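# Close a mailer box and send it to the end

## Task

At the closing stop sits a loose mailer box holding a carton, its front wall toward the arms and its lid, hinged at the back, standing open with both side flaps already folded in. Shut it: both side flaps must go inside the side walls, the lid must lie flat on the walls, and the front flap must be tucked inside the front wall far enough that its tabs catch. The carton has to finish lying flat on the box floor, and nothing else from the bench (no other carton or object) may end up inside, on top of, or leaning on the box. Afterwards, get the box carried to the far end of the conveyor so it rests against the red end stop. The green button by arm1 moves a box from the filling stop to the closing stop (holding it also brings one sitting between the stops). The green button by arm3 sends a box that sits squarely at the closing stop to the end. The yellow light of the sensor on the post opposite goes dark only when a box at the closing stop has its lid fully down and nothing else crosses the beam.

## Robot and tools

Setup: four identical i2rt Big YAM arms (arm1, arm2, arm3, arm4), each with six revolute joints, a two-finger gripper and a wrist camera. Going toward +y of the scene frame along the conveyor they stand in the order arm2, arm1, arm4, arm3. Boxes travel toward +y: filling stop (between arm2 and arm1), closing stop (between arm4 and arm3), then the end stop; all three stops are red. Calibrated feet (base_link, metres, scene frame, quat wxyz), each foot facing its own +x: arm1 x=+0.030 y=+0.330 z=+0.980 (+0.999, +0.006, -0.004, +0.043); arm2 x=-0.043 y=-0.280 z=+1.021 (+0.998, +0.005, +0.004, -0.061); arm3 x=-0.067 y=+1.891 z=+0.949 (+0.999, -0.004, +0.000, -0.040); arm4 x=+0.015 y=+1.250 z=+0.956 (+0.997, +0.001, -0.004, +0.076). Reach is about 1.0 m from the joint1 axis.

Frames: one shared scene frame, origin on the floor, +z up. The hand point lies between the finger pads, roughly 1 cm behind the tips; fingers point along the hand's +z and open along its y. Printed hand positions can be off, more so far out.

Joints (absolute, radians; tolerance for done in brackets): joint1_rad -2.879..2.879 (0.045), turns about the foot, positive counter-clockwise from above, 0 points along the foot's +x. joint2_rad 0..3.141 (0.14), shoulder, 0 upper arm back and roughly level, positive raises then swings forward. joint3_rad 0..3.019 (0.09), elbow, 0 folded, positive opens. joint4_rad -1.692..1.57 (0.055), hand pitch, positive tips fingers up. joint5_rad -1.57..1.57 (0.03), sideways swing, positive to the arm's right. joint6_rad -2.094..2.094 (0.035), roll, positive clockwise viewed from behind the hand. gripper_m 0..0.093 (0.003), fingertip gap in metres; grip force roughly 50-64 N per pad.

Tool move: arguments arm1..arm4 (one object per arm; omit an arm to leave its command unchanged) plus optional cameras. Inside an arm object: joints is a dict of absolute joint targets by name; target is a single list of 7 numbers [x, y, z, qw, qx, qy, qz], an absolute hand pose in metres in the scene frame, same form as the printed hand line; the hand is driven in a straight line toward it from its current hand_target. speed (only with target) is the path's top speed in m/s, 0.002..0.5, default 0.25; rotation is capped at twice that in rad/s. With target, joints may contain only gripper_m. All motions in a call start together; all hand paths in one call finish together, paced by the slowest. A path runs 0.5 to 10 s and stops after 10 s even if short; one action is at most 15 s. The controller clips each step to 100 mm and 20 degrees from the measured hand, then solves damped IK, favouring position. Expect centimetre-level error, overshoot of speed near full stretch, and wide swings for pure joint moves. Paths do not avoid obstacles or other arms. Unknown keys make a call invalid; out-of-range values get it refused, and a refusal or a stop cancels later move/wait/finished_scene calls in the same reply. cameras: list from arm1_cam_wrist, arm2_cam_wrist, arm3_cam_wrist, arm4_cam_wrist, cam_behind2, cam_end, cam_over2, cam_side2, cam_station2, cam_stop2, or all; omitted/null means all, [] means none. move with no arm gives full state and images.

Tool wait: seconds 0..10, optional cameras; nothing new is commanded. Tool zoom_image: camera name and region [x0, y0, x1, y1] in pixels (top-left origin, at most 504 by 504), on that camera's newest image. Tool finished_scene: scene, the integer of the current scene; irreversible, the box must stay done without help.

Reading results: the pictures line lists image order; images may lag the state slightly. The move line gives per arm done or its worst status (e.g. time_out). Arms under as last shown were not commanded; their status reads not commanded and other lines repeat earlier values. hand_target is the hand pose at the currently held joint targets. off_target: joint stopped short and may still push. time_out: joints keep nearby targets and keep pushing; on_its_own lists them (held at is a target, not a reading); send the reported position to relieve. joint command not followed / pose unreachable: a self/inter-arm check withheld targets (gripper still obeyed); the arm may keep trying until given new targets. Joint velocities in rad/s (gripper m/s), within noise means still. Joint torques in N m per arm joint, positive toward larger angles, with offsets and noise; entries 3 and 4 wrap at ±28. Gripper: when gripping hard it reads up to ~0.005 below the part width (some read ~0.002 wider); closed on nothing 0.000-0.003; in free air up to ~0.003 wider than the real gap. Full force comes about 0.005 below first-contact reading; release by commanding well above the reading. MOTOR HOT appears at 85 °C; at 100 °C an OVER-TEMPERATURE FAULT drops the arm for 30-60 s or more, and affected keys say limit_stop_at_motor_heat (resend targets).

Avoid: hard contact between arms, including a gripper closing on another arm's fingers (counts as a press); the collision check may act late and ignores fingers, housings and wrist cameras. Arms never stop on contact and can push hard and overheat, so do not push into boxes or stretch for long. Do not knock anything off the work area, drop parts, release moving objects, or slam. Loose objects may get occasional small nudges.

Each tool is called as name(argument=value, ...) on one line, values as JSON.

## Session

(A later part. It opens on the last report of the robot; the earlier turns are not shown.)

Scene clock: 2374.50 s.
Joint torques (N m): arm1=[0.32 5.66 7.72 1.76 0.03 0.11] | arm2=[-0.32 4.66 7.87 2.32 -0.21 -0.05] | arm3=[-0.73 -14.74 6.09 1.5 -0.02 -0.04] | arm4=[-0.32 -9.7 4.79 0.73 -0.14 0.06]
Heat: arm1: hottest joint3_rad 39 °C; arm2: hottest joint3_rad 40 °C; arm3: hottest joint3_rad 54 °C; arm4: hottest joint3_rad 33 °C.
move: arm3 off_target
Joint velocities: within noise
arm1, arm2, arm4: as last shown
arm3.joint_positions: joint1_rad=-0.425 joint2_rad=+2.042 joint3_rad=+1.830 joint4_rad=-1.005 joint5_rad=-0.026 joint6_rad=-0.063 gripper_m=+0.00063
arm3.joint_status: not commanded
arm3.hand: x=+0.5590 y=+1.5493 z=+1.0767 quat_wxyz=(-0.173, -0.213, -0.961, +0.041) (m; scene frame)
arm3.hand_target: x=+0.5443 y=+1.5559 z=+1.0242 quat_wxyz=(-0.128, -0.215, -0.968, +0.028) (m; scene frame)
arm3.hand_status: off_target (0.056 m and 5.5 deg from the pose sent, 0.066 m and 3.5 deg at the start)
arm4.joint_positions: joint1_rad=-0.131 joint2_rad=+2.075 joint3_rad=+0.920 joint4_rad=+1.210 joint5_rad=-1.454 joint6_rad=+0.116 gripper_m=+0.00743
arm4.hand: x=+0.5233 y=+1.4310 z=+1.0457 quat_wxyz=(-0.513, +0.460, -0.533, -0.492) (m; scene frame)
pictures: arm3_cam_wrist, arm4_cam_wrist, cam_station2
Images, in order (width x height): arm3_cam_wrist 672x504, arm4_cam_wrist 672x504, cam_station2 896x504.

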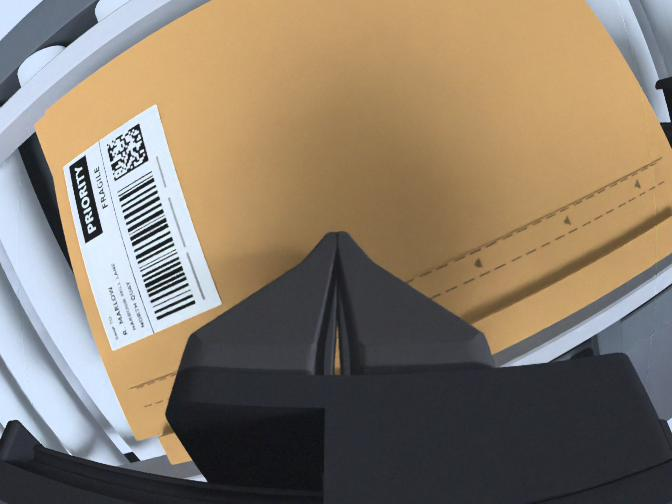

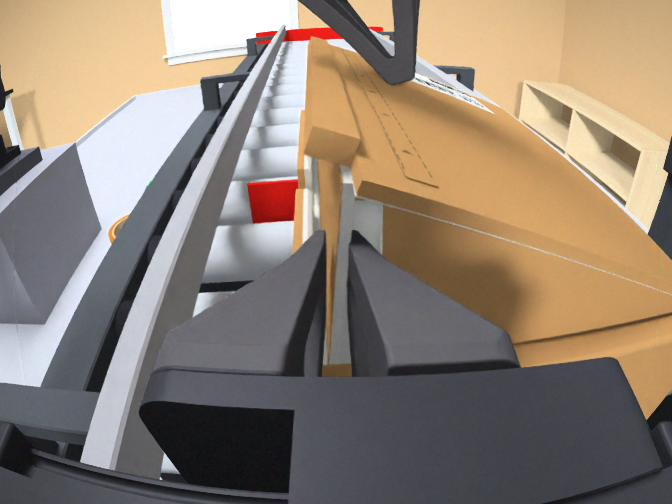

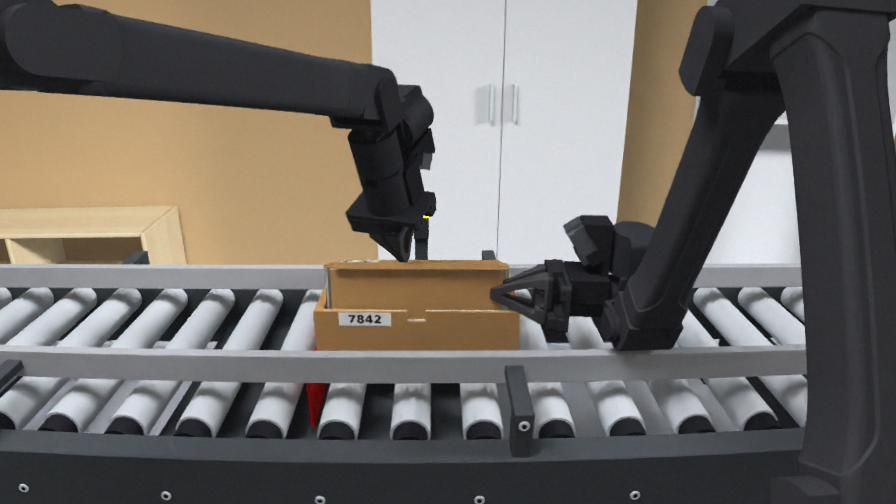

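move(arm4={"target": [0.5185, 1.4336, 1.049, 0.4956, -0.4498, 0.5456, 0.5044], "joints": {"gripper_m": 0.014}, "speed": 0.1}, cameras=[])

move(arm4={"target": [0.5145, 1.335, 1.056, 0.4956, -0.4498, 0.5456, 0.5044], "speed": 0.15}, cameras=["arm3_cam_wrist", "cam_station2", "arm4_cam_wrist"])

zoom_image(camera="cam_station2", region=[305, 240, 535, 350])

zoom_image(camera="arm4_cam_wrist", region=[210, 60, 460, 260])

Scene clock: 2392.93 s.
Joint torques (N m): arm1=[0.21 5.71 7.76 1.74 0.03 0.12] | arm2=[-0.26 4.78 7.88 2.3 -0.21 -0.05] | arm3=[-0.56 -14.51 6.15 1.42 0.01 -0.04] | arm4=[-0.26 -14.56 4.52 0.43 0.04 0.18]
Heat: arm1: hottest joint3_rad 39 °C; arm2: hottest joint3_rad 40 °C; arm3: hottest joint3_rad 51 °C; arm4: hottest joint3_rad 33 °C.
move: arm4 done
Joint velocities: within noise
arm1, arm2: as last shown
arm3.joint_positions: joint1_rad=-0.425 joint2_rad=+2.042 joint3_rad=+1.830 joint4_rad=-1.005 joint5_rad=-0.027 joint6_rad=-0.063 gripper_m=+0.00063
arm3.joint_status: not commanded
arm3.hand: x=+0.5589 y=+1.5495 z=+1.0765 quat_wxyz=(-0.173, -0.213, -0.961, +0.040) (m; scene frame)
arm3.hand_target: x=+0.5442 y=+1.5560 z=+1.0241 quat_wxyz=(-0.127, -0.215, -0.968, +0.028) (m; scene frame)
arm3.hand_status: not commanded
arm4.joint_positions: joint1_rad=-0.132 joint2_rad=+2.053 joint3_rad=+0.912 joint4_rad=+1.135 joint5_rad=-1.461 joint6_rad=+0.095 gripper_m=+0.01392
arm4.joint_status: all done
arm4.hand: x=+0.5207 y=+1.4308 z=+1.0476 quat_wxyz=(-0.500, +0.452, -0.542, -0.501) (m; scene frame)
arm4.hand_target: x=+0.5185 y=+1.4336 z=+1.0489 quat_wxyz=(-0.496, +0.449, -0.545, -0.505) (m; scene frame)
arm4.hand_status: done (0.004 m and 0.8 deg from the pose sent, 0.006 m and 3.0 deg at the start)
pictures: none
No camera images: "cameras" was empty.

Scene clock: 2394.23 s.
Joint torques (N m): arm1=[0.56 5.66 7.77 1.8 0.03 0.11] | arm2=[-0.38 4.78 7.87 2.33 -0.21 -0.05] | arm3=[-0.32 -15.79 8.21 1.29 -0.01 -0.03] | arm4=[-1.26 -14.51 4.46 0.77 -0.24 0.16]
Heat: arm1: hottest joint3_rad 39 °C; arm2: hottest joint3_rad 40 °C; arm3: hottest joint3_rad 51 °C; arm4: hottest joint3_rad 33 °C.
move: arm4 off_target
Joint velocities: within noise
arm1, arm2: as last shown
arm3.joint_positions: joint1_rad=-0.425 joint2_rad=+2.054 joint3_rad=+1.799 joint4_rad=-1.003 joint5_rad=-0.026 joint6_rad=-0.063 gripper_m=+0.00063
arm3.joint_status: not commanded
arm3.hand: x=+0.5503 y=+1.5538 z=+1.0548 quat_wxyz=(-0.154, -0.215, -0.964, +0.035) (m; scene frame)
arm3.hand_target: x=+0.5444 y=+1.5560 z=+1.0241 quat_wxyz=(-0.127, -0.214, -0.968, +0.028) (m; scene frame)
arm3.hand_status: not commanded
arm4.joint_positions: joint1_rad=-0.320 joint2_rad=+2.025 joint3_rad=+0.866 joint4_rad=+1.132 joint5_rad=-1.553 joint6_rad=+0.095 gripper_m=+0.01394
arm4.joint_status: not commanded
arm4.hand: x=+0.5153 y=+1.3391 z=+1.0495 quat_wxyz=(-0.519, +0.419, -0.568, -0.483) (m; scene frame)
arm4.hand_target: x=+0.5146 y=+1.3356 z=+1.0559 quat_wxyz=(-0.522, +0.420, -0.567, -0.479) (m; scene frame)
arm4.hand_status: off_target (0.008 m and 5.6 deg from the pose sent, 0.096 m and 0.8 deg at the start; a joint's target at an end of its range on 28 of 39 steps)
pictures: arm3_cam_wrist, arm4_cam_wrist, cam_station2
Images, in order (width x height): arm3_cam_wrist 672x504, arm4_cam_wrist 672x504, cam_station2 896x504.

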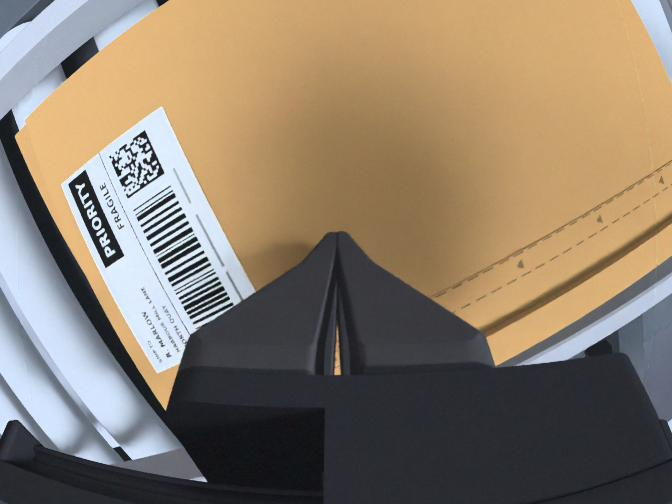

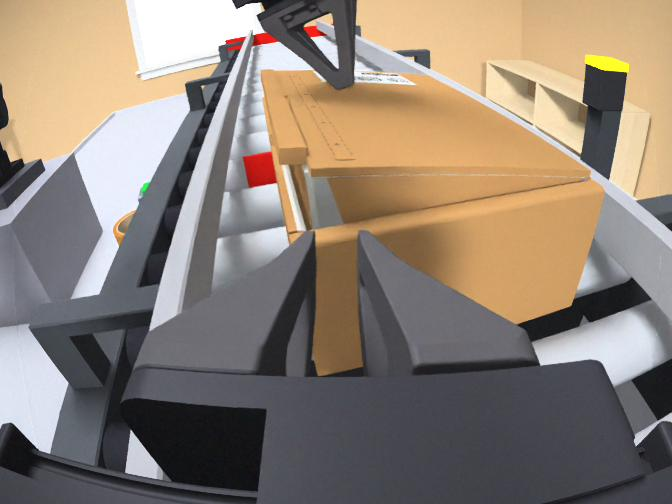

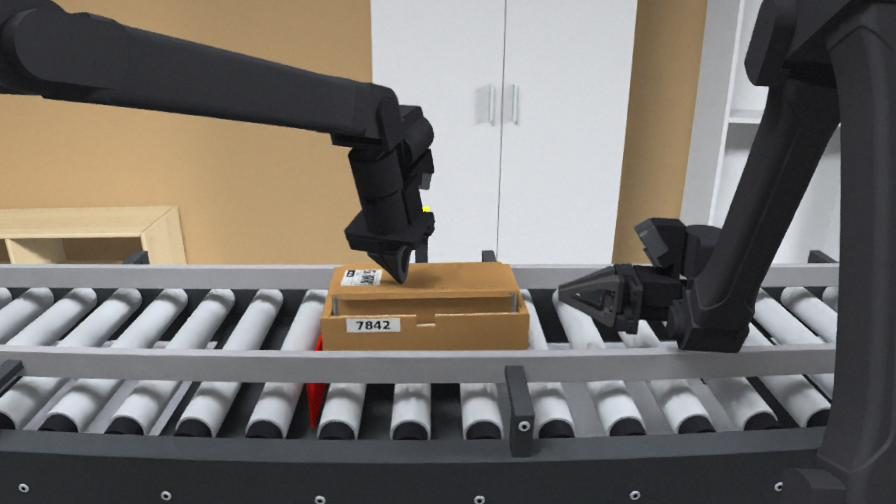

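Scaled by 2.191 from the camera's 896x504 image, which has a finer 1280x720 frame.

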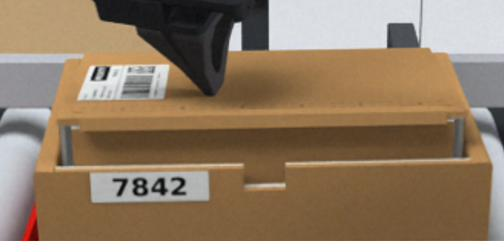

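Scaled by 2.016 from the camera's 672x504 image, which has a finer 960x720 frame.

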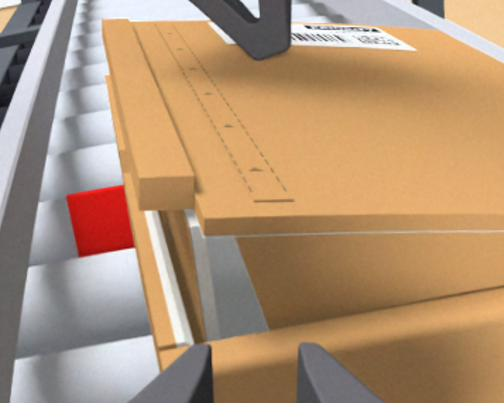

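move(arm3={"target": [0.538, 1.556, 1.000, 0.1274, 0.2145, 0.9679, -0.0282], "speed": 0.05}, arm4={"target": [0.480, 1.300, 1.110, 0.5, -0.45, 0.545, 0.504], "speed": 0.2}, cameras=["arm3_cam_wrist", "cam_station2", "cam_over2"])

zoom_image(camera="cam_station2", region=[305, 240, 535, 350])

Scene clock: 2403.20 s.
Joint torques (N m): arm1=[0.15 5.77 7.66 1.78 0.04 0.1] | arm2=[-0.32 4.72 7.88 2.32 -0.21 -0.05] | arm3=[-0.97 -15.33 7.35 2.19 -0.06 -0.05] | arm4=[-1.49 -11.99 5.18 0.58 -0.17 0.24]
Heat: arm1: hottest joint3_rad 39 °C; arm2: hottest joint3_rad 40 °C; arm3: hottest joint3_rad 51 °C; arm4: hottest joint3_rad 33 °C.
move: arm3 off_target; arm4 off_target
Joint velocities: within noise
arm1.joint_positions: joint1_rad=+0.141 joint2_rad=+0.424 joint3_rad=+1.369 joint4_rad=-1.152 joint5_rad=+0.141 joint6_rad=-0.395 gripper_m=+0.09396
arm1.joint_status: not commanded
arm1.hand: x=+0.1935 y=+0.3358 z=+1.5886 quat_wxyz=(-0.626, +0.190, -0.749, +0.104) (m; scene frame)
arm1.hand_target: x=+0.1892 y=+0.3347 z=+1.5990 quat_wxyz=(-0.636, +0.187, -0.742, +0.104) (m; scene frame)
arm1.hand_status: not commanded
arm2.joint_positions: joint1_rad=+0.016 joint2_rad=+0.445 joint3_rad=+1.415 joint4_rad=-1.206 joint5_rad=-0.131 joint6_rad=-0.177 gripper_m=+0.09396
arm2.joint_status: not commanded
arm2.hand: x=+0.1259 y=-0.2820 z=+1.6325 quat_wxyz=(-0.616, +0.065, -0.785, +0.032) (m; scene frame)
arm2.hand_target: x=+0.1212 y=-0.2816 z=+1.6411 quat_wxyz=(-0.624, +0.065, -0.778, +0.034) (m; scene frame)
arm2.hand_status: not commanded
arm3.joint_positions: joint1_rad=-0.425 joint2_rad=+2.054 joint3_rad=+1.749 joint4_rad=-0.962 joint5_rad=-0.026 joint6_rad=-0.065 gripper_m=+0.00063
arm3.joint_status: not commanded
arm3.hand: x=+0.5440 y=+1.5571 z=+1.0361 quat_wxyz=(-0.150, -0.214, -0.965, +0.034) (m; scene frame)
arm3.hand_target: x=+0.5369 y=+1.5568 z=+1.0008 quat_wxyz=(-0.127, -0.214, -0.968, +0.028) (m; scene frame)
arm3.hand_status: off_target (0.037 m and 2.6 deg from the pose sent, 0.056 m and 3.1 deg at the start)
arm4.joint_positions: joint1_rad=-0.405 joint2_rad=+1.821 joint3_rad=+0.741 joint4_rad=+1.126 joint5_rad=-1.553 joint6_rad=+0.143 gripper_m=+0.01394
arm4.joint_status: not commanded
arm4.hand: x=+0.4813 y=+1.3058 z=+1.1073 quat_wxyz=(-0.545, +0.401, -0.580, -0.454) (m; scene frame)
arm4.hand_target: x=+0.4802 y=+1.3008 z=+1.1100 quat_wxyz=(-0.545, +0.396, -0.584, -0.454) (m; scene frame)
arm4.hand_status: off_target (0.007 m and 10.3 deg from the pose sent, 0.080 m and 5.4 deg at the start; a joint's target at an end of its range on 38 of 38 steps)
pictures: arm3_cam_wrist, cam_over2, cam_station2
Images, in order (width x height): arm3_cam_wrist 672x504, cam_over2 896x504, cam_station2 896x504.

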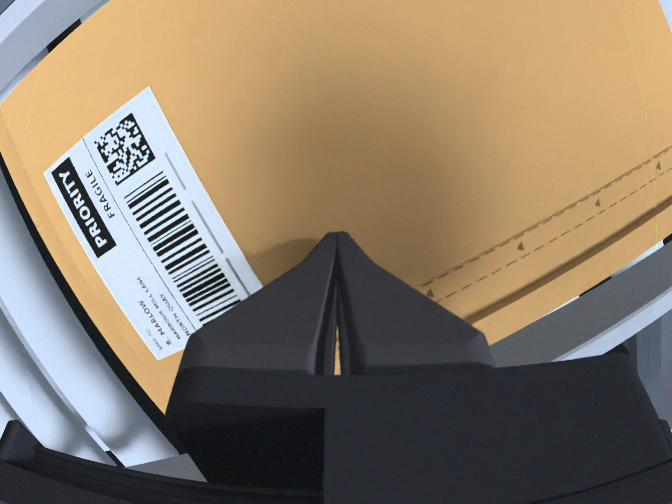

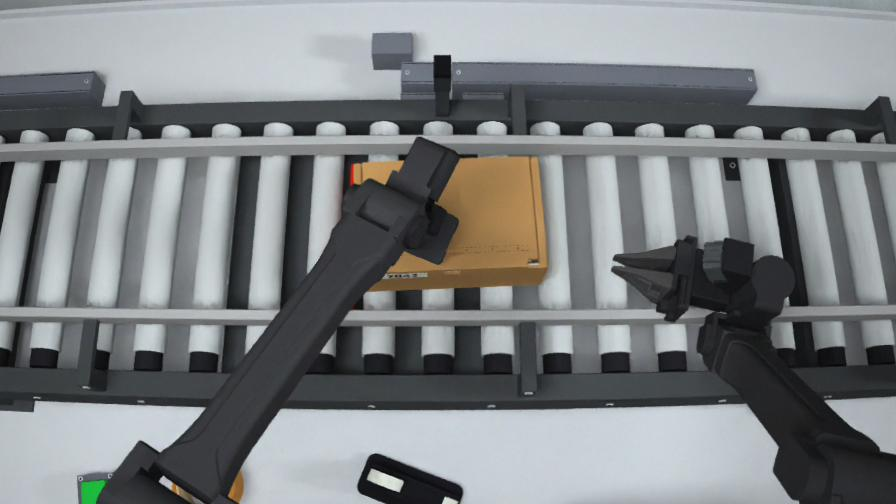

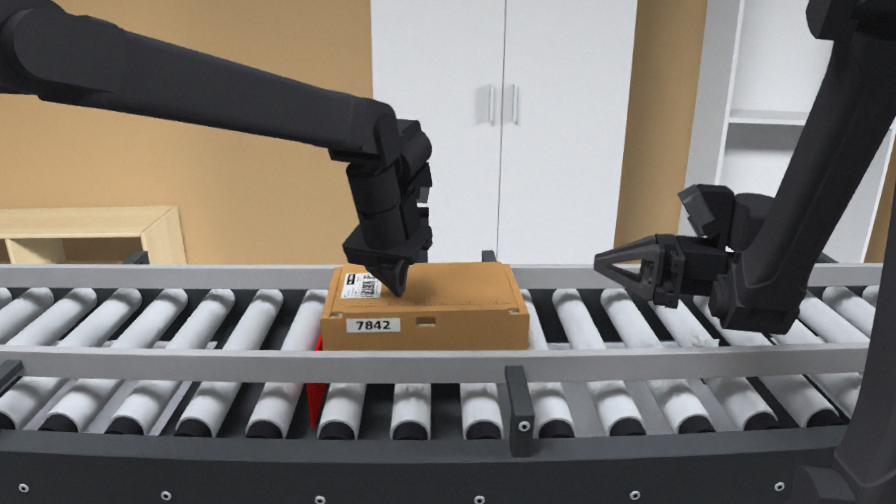

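Scaled by 2.191 from the camera's 896x504 image, which has a finer 1280x720 frame.

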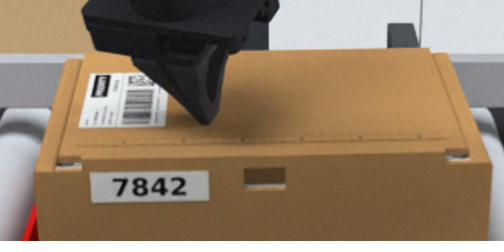

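move(cameras=["cam_over2", "cam_station2", "cam_side2", "cam_stop2"])

Scene clock: 2431.87 s.
Joint torques (N m): arm1=[0.44 5.66 7.8 1.78 0.05 0.1] | arm2=[-0.32 4.72 7.86 2.32 -0.21 -0.05] | arm3=[-0.67 -15.33 7.32 2.13 -0.06 -0.05] | arm4=[-1.49 -11.99 5.19 0.61 -0.17 0.23]
Heat: arm1: hottest joint3_rad 39 °C; arm2: hottest joint3_rad 40 °C; arm3: hottest joint3_rad 51 °C; arm4: hottest joint3_rad 33 °C.
Joint velocities: within noise
arm1.joint_positions: joint1_rad=+0.141 joint2_rad=+0.424 joint3_rad=+1.369 joint4_rad=-1.152 joint5_rad=+0.141 joint6_rad=-0.395 gripper_m=+0.09396
arm1.joint_status: not commanded
arm1.hand: x=+0.1935 y=+0.3358 z=+1.5886 quat_wxyz=(-0.626, +0.190, -0.749, +0.104) (m; scene frame)
arm1.hand_target: x=+0.1892 y=+0.3347 z=+1.5990 quat_wxyz=(-0.636, +0.187, -0.742, +0.104) (m; scene frame)
arm1.hand_status: not commanded
arm2.joint_positions: joint1_rad=+0.016 joint2_rad=+0.445 joint3_rad=+1.415 joint4_rad=-1.206 joint5_rad=-0.131 joint6_rad=-0.177 gripper_m=+0.09396
arm2.joint_status: not commanded
arm2.hand: x=+0.1259 y=-0.2820 z=+1.6325 quat_wxyz=(-0.616, +0.065, -0.785, +0.032) (m; scene frame)
arm2.hand_target: x=+0.1212 y=-0.2816 z=+1.6411 quat_wxyz=(-0.624, +0.065, -0.778, +0.034) (m; scene frame)
arm2.hand_status: not commanded
arm3.joint_positions: joint1_rad=-0.425 joint2_rad=+2.054 joint3_rad=+1.749 joint4_rad=-0.962 joint5_rad=-0.026 joint6_rad=-0.065 gripper_m=+0.00063
arm3.joint_status: not commanded
arm3.hand: x=+0.5440 y=+1.5571 z=+1.0361 quat_wxyz=(-0.150, -0.214, -0.965, +0.034) (m; scene frame)
arm3.hand_target: x=+0.5368 y=+1.5568 z=+1.0008 quat_wxyz=(-0.127, -0.214, -0.968, +0.028) (m; scene frame)
arm3.hand_status: off_target (0.037 m and 2.6 deg from the pose sent, 0.056 m and 3.1 deg at the start)
arm4.joint_positions: joint1_rad=-0.405 joint2_rad=+1.821 joint3_rad=+0.741 joint4_rad=+1.126 joint5_rad=-1.553 joint6_rad=+0.144 gripper_m=+0.01394
arm4.joint_status: not commanded
arm4.hand: x=+0.4813 y=+1.3058 z=+1.1073 quat_wxyz=(-0.545, +0.401, -0.580, -0.454) (m; scene frame)
arm4.hand_target: x=+0.4802 y=+1.3008 z=+1.1100 quat_wxyz=(-0.545, +0.396, -0.584, -0.454) (m; scene frame)
arm4.hand_status: off_target (0.007 m and 10.3 deg from the pose sent, 0.080 m and 5.4 deg at the start; a joint's target at an end of its range on 38 of 38 steps)
pictures: cam_over2, cam_side2, cam_station2, cam_stop2
Images, in order (width x height): cam_over2 896x504, cam_side2 896x504, cam_station2 896x504, cam_stop2 896x504.

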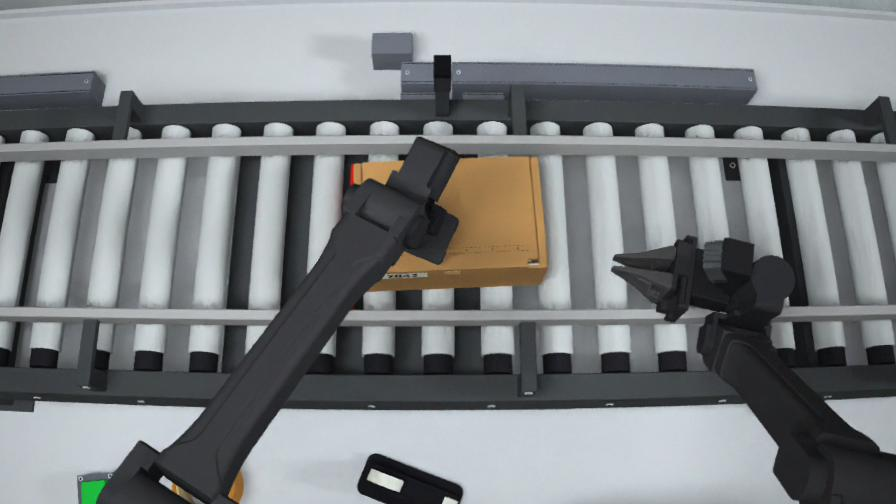

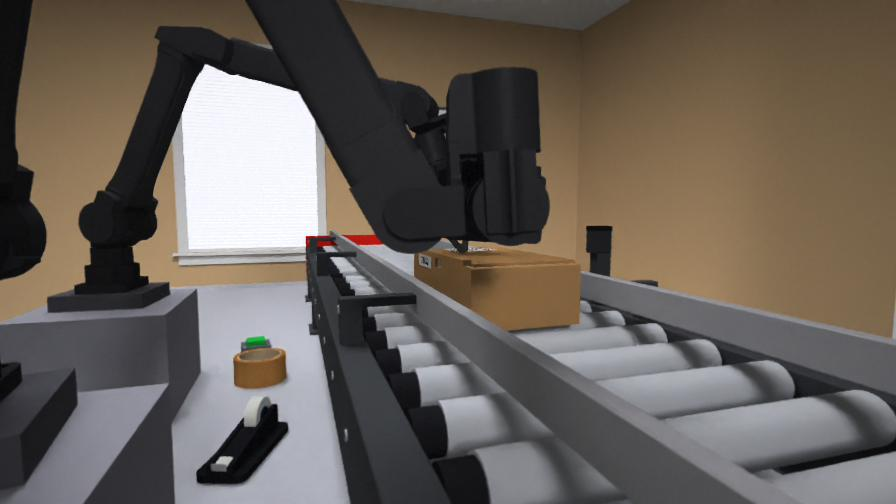

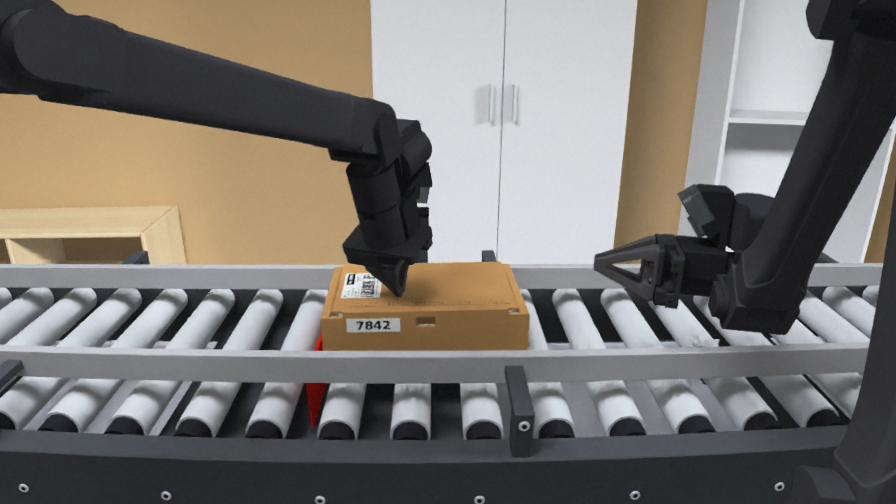

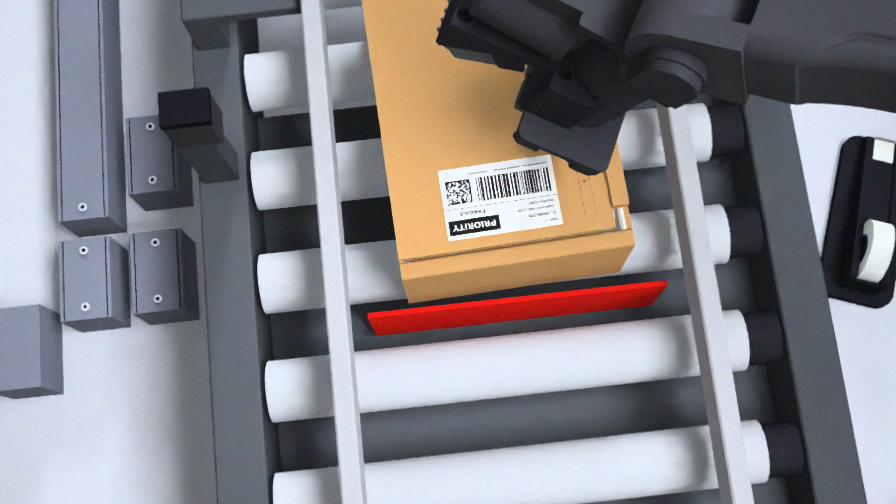

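zoom_image(camera="cam_stop2", region=[380, 120, 680, 340])

zoom_image(camera="cam_station2", region=[300, 240, 560, 370])

zoom_image(camera="cam_side2", region=[400, 220, 640, 350])

zoom_image(camera="cam_over2", region=[330, 20, 570, 300])

Scaled by 1.680 from the camera's 896x504 image, which has a finer 1280x720 frame.

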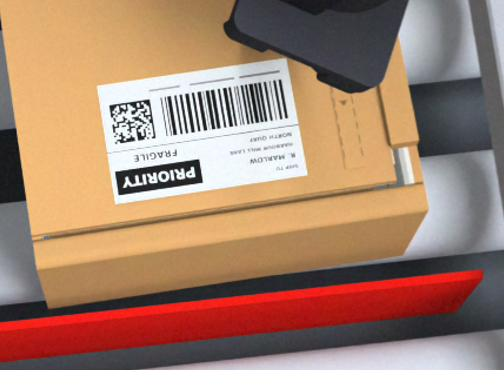

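Scaled by 1.938 from the camera's 896x504 image, which has a finer 1280x720 frame.

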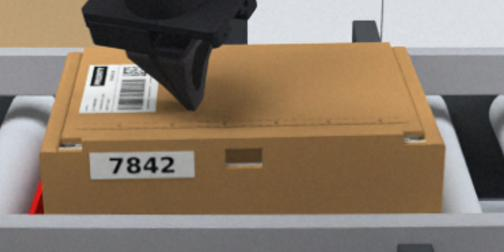

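Scaled by 2.100 from the camera's 896x504 image, which has a finer 1280x720 frame.

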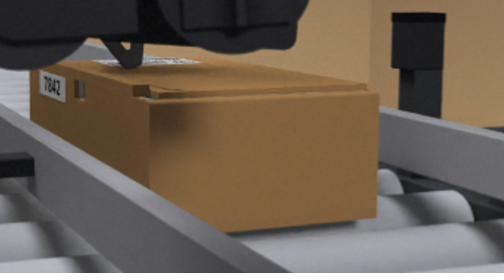

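Scaled by 1.800 from the camera's 896x504 image, which has a finer 1280x720 frame.

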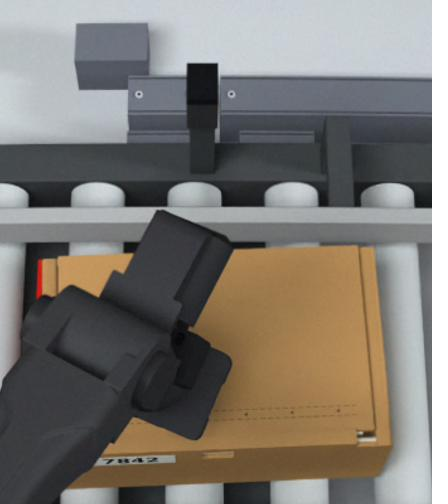

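move(arm3={"target": [0.5369, 1.5568, 0.972, 0.1274, 0.2145, 0.9679, -0.0282], "speed": 0.06}, cameras=["cam_over2", "cam_station2", "cam_side2"])

Scene clock: 2461.13 s.
Joint torques (N m): arm1=[0.38 5.54 7.66 1.8 0.03 0.1] | arm2=[-0.26 4.72 7.88 2.33 -0.21 -0.04] | arm3=[-0.5 -13.1 6.19 2.29 -0.05 -0.05] | arm4=[-1.49 -12.04 5.19 0.61 -0.17 0.23]
Heat: arm1: hottest joint3_rad 39 °C; arm2: hottest joint3_rad 40 °C; arm3: hottest joint3_rad 51 °C; arm4: hottest joint2_rad 33 °C.
move: arm3 off_target
Joint velocities: within noise
arm1, arm2, arm4: as last shown
arm3.joint_positions: joint1_rad=-0.425 joint2_rad=+2.046 joint3_rad=+1.722 joint4_rad=-0.902 joint5_rad=-0.026 joint6_rad=-0.065 gripper_m=+0.00063
arm3.joint_status: not commanded
arm3.hand: x=+0.5482 y=+1.5548 z=+1.0342 quat_wxyz=(-0.169, -0.213, -0.962, +0.040) (m; scene frame)
arm3.hand_target: x=+0.5337 y=+1.5588 z=+0.9748 quat_wxyz=(-0.127, -0.214, -0.968, +0.028) (m; scene frame)
arm3.hand_status: off_target (0.063 m and 5.0 deg from the pose sent, 0.065 m and 2.7 deg at the start)
arm4.hand: x=+0.4813 y=+1.3058 z=+1.1073 quat_wxyz=(-0.544, +0.401, -0.580, -0.454) (m; scene frame)
pictures: cam_over2, cam_side2, cam_station2
Images, in order (width x height): cam_over2 896x504, cam_side2 896x504, cam_station2 896x504.

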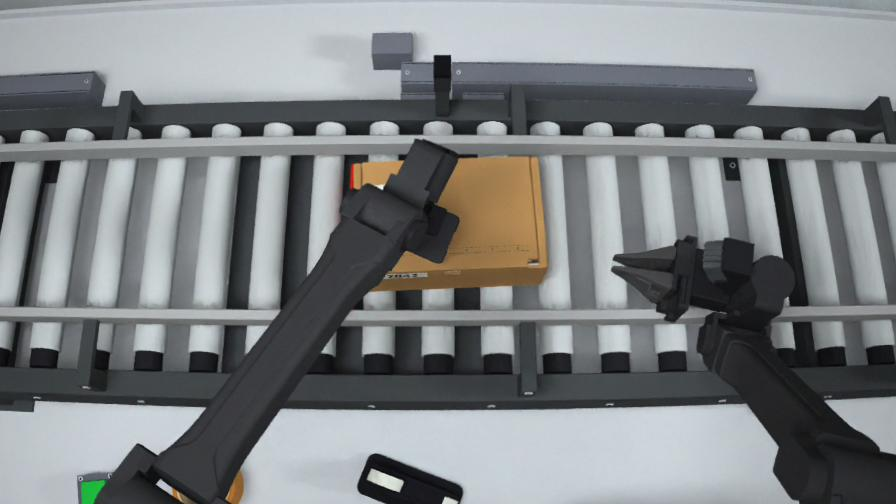

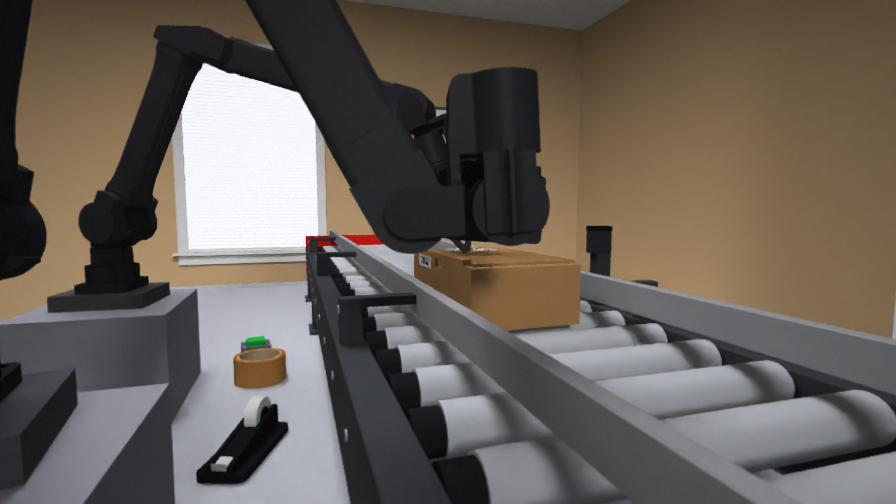

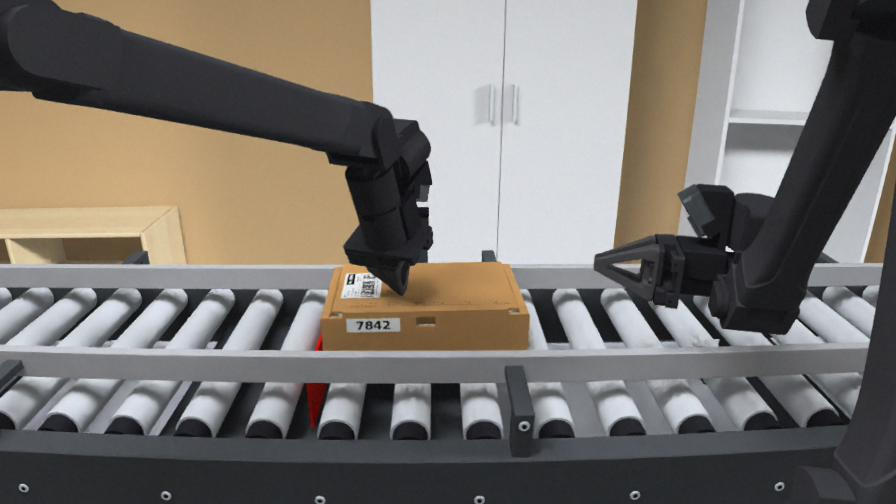

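move(arm3={"target": [0.5450, 1.5560, 1.13, 0.1274, 0.2145, 0.9679, -0.0282], "speed": 0.2}, cameras=["cam_over2", "cam_station2", "cam_side2"])

Scene clock: 2469.63 s.
Joint torques (N m): arm1=[0.15 5.6 7.69 1.76 0.04 0.11] | arm2=[-0.32 4.72 7.86 2.32 -0.21 -0.05] | arm3=[-0.38 -18.84 12.63 1.02 0 -0.01] | arm4=[-1.55 -12.04 5.19 0.59 -0.17 0.23]
Heat: arm1: hottest joint3_rad 39 °C; arm2: hottest joint3_rad 40 °C; arm3: hottest joint3_rad 50 °C; arm4: hottest joint2_rad 33 °C.
move: arm3 off_target
Joint velocities: within noise
arm1, arm2, arm4: as last shown
arm3.joint_positions: joint1_rad=-0.425 joint2_rad=+2.038 joint3_rad=+1.927 joint4_rad=-1.246 joint5_rad=-0.026 joint6_rad=-0.065 gripper_m=+0.00063
arm3.joint_status: not commanded
arm3.hand: x=+0.5344 y=+1.5630 z=+1.1060 quat_wxyz=(-0.106, -0.216, -0.970, +0.021) (m; scene frame)
arm3.hand_target: x=+0.5440 y=+1.5566 z=+1.1299 quat_wxyz=(-0.128, -0.214, -0.968, +0.028) (m; scene frame)
arm3.hand_status: off_target (0.027 m and 2.6 deg from the pose sent, 0.096 m and 5.0 deg at the start)
pictures: cam_over2, cam_side2, cam_station2
Images, in order (width x height): cam_over2 896x504, cam_side2 896x504, cam_station2 896x504.

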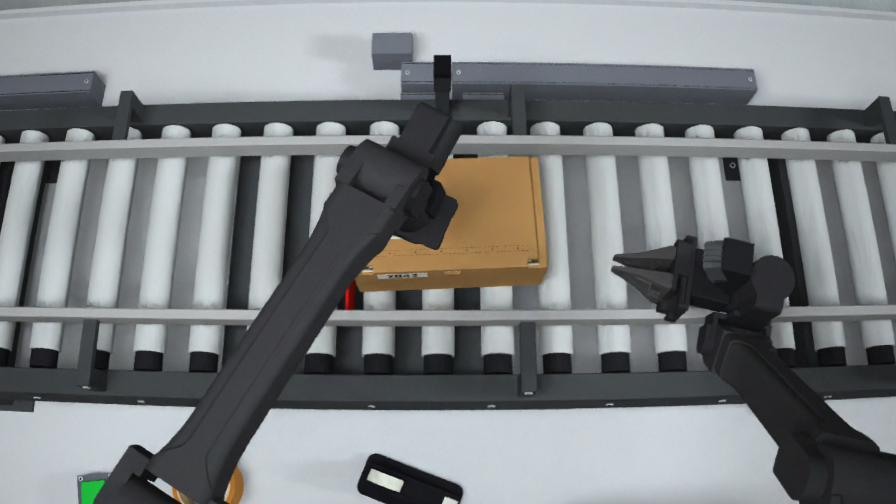

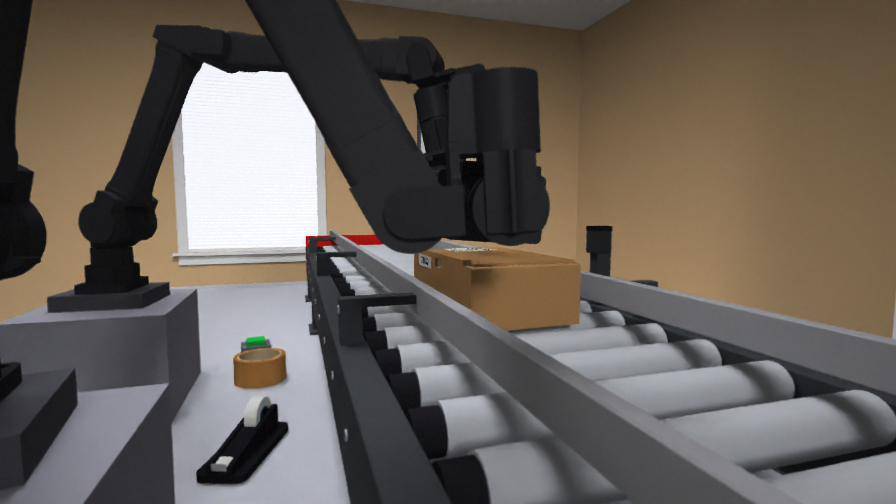

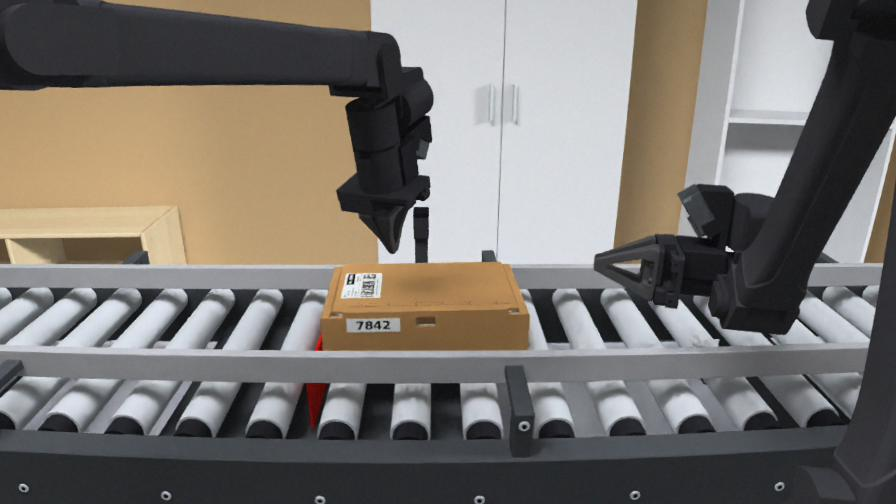

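zoom_image(camera="cam_station2", region=[300, 240, 560, 370])

zoom_image(camera="cam_side2", region=[400, 220, 640, 350])

zoom_image(camera="cam_over2", region=[330, 20, 570, 300])

Scaled by 1.938 from the camera's 896x504 image, which has a finer 1280x720 frame.

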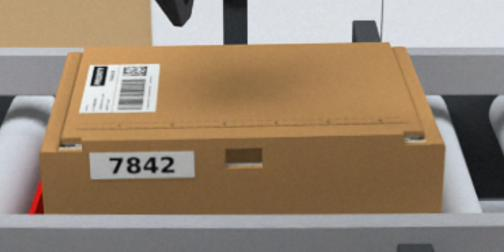

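Scaled by 2.100 from the camera's 896x504 image, which has a finer 1280x720 frame.

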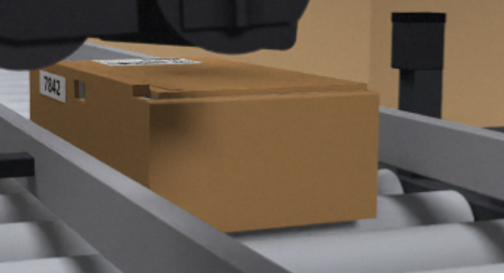

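Scaled by 1.800 from the camera's 896x504 image, which has a finer 1280x720 frame.

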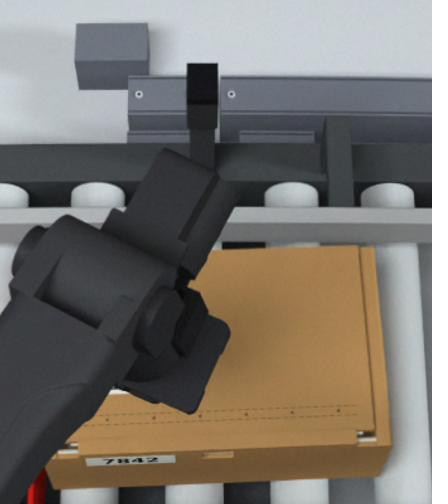

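move(arm3={"target": [0.33, 1.80, 1.18, 0.0866, 0.11277, 0.98978, -0.00987], "speed": 0.3}, arm4={"target": [0.50, 1.31, 1.13, 0.12956, -0.12083, 0.98405, 0.01591], "speed": 0.35, "joints": {"gripper_m": 0.0}}, cameras=["cam_over2", "cam_stop2", "arm3_cam_wrist", "arm4_cam_wrist"])

Scene clock: 2526.03 s.
Joint torques (N m): arm1=[-0.03 5.71 7.79 1.77 0.01 0.11] | arm2=[-0.26 4.72 7.88 2.32 -0.21 -0.04] | arm3=[0.62 -8.29 8.9 0.87 0.13 0.08] | arm4=[0.15 -9.52 14.8 0.09 -0.05 0.24]
Heat: arm1: hottest joint3_rad 39 °C; arm2: hottest joint3_rad 40 °C; arm3: hottest joint3_rad 63 °C; arm4: hottest joint3_rad 34 °C.
move: arm3 done; arm4 off_target
Joint velocities: within noise
arm1, arm2: as last shown
arm3.joint_positions: joint1_rad=-0.163 joint2_rad=+1.307 joint3_rad=+1.191 joint4_rad=-1.281 joint5_rad=-0.012 joint6_rad=-0.010 gripper_m=+0.00063
arm3.joint_status: not commanded
arm3.hand: x=+0.3322 y=+1.7947 z=+1.1764 quat_wxyz=(-0.087, -0.115, -0.990, +0.009) (m; scene frame)
arm3.hand_target: x=+0.3300 y=+1.8000 z=+1.1799 quat_wxyz=(-0.087, -0.113, -0.990, +0.010) (m; scene frame)
arm3.hand_status: done (0.007 m and 0.3 deg from the pose sent, 0.322 m and 12.3 deg at the start)
arm4.joint_positions: joint1_rad=-0.051 joint2_rad=+1.482 joint3_rad=+1.158 joint4_rad=-1.032 joint5_rad=-0.036 joint6_rad=-0.137 gripper_m=+0.00040
arm4.joint_status: all done
arm4.hand: x=+0.4810 y=+1.3031 z=+1.1120 quat_wxyz=(-0.112, +0.120, -0.986, -0.017) (m; scene frame)
arm4.hand_target: x=+0.4989 y=+1.3099 z=+1.1302 quat_wxyz=(-0.130, +0.121, -0.984, -0.016) (m; scene frame)
arm4.hand_status: off_target (0.027 m and 2.1 deg from the pose sent, 0.030 m and 91.6 deg at the start; pose on its path clipped on 6 of 98 steps)
pictures: arm3_cam_wrist, arm4_cam_wrist, cam_over2, cam_stop2
Images, in order (width x height): arm3_cam_wrist 672x504, arm4_cam_wrist 672x504, cam_over2 896x504, cam_stop2 896x504.

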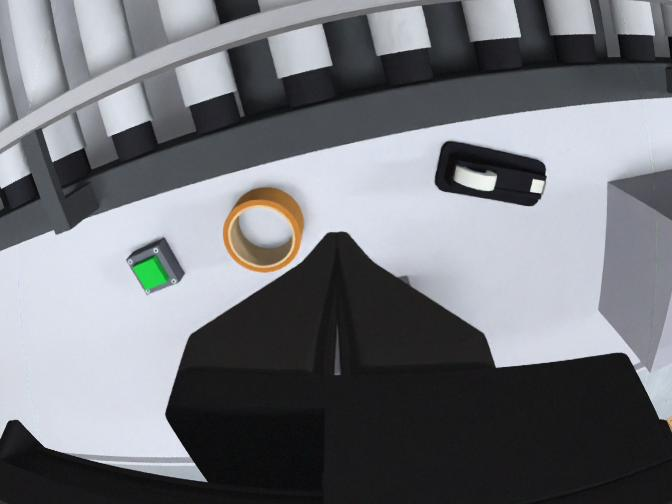

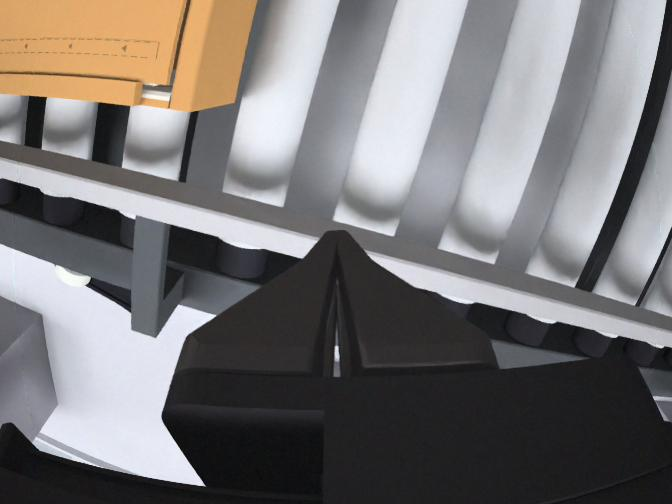

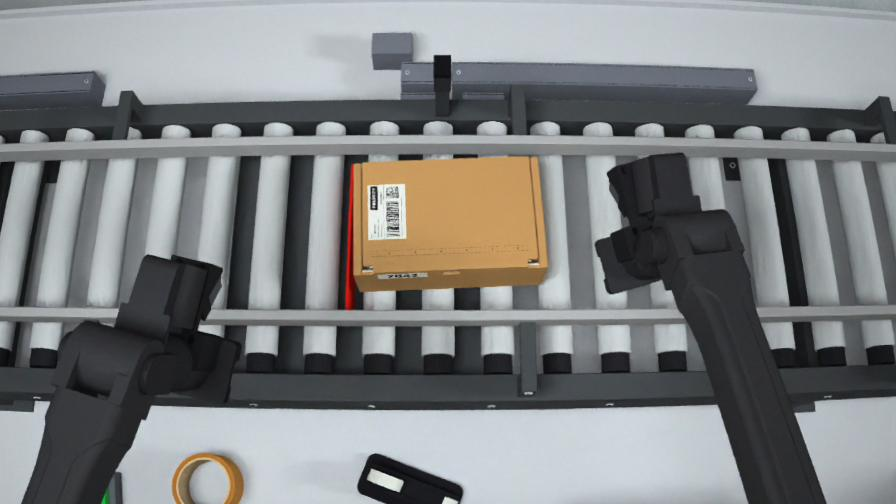

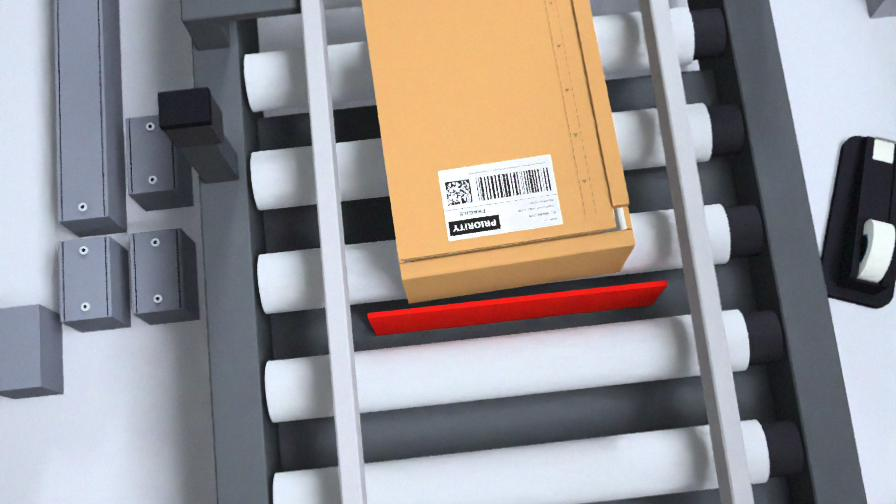

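zoom_image(camera="cam_over2", region=[330, 140, 570, 320])

zoom_image(camera="cam_over2", region=[0, 380, 300, 504])

zoom_image(camera="arm3_cam_wrist", region=[80, 160, 340, 340])

Scaled by 2.100 from the camera's 896x504 image, which has a finer 1280x720 frame.

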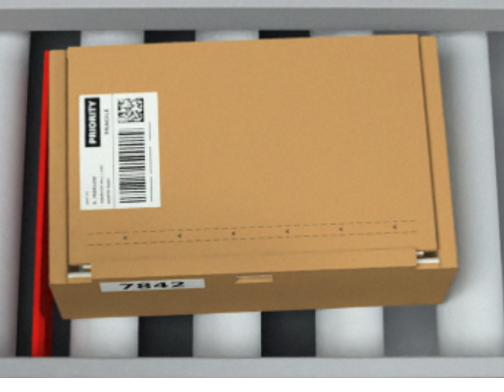

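Scaled by 1.680 from the camera's 896x504 image, which has a finer 1280x720 frame.

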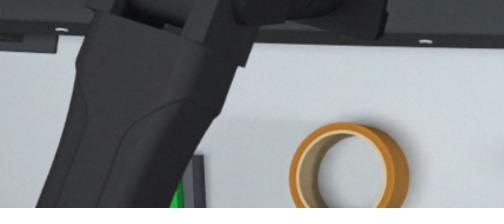

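Scaled by 1.938 from the camera's 672x504 image, which has a finer 960x720 frame.

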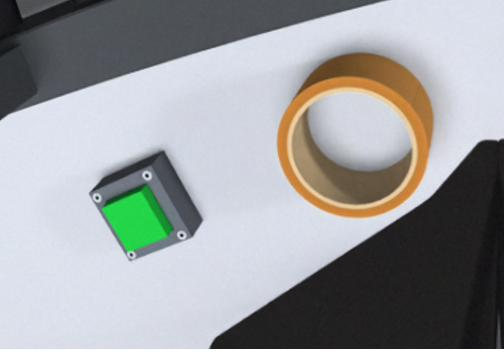

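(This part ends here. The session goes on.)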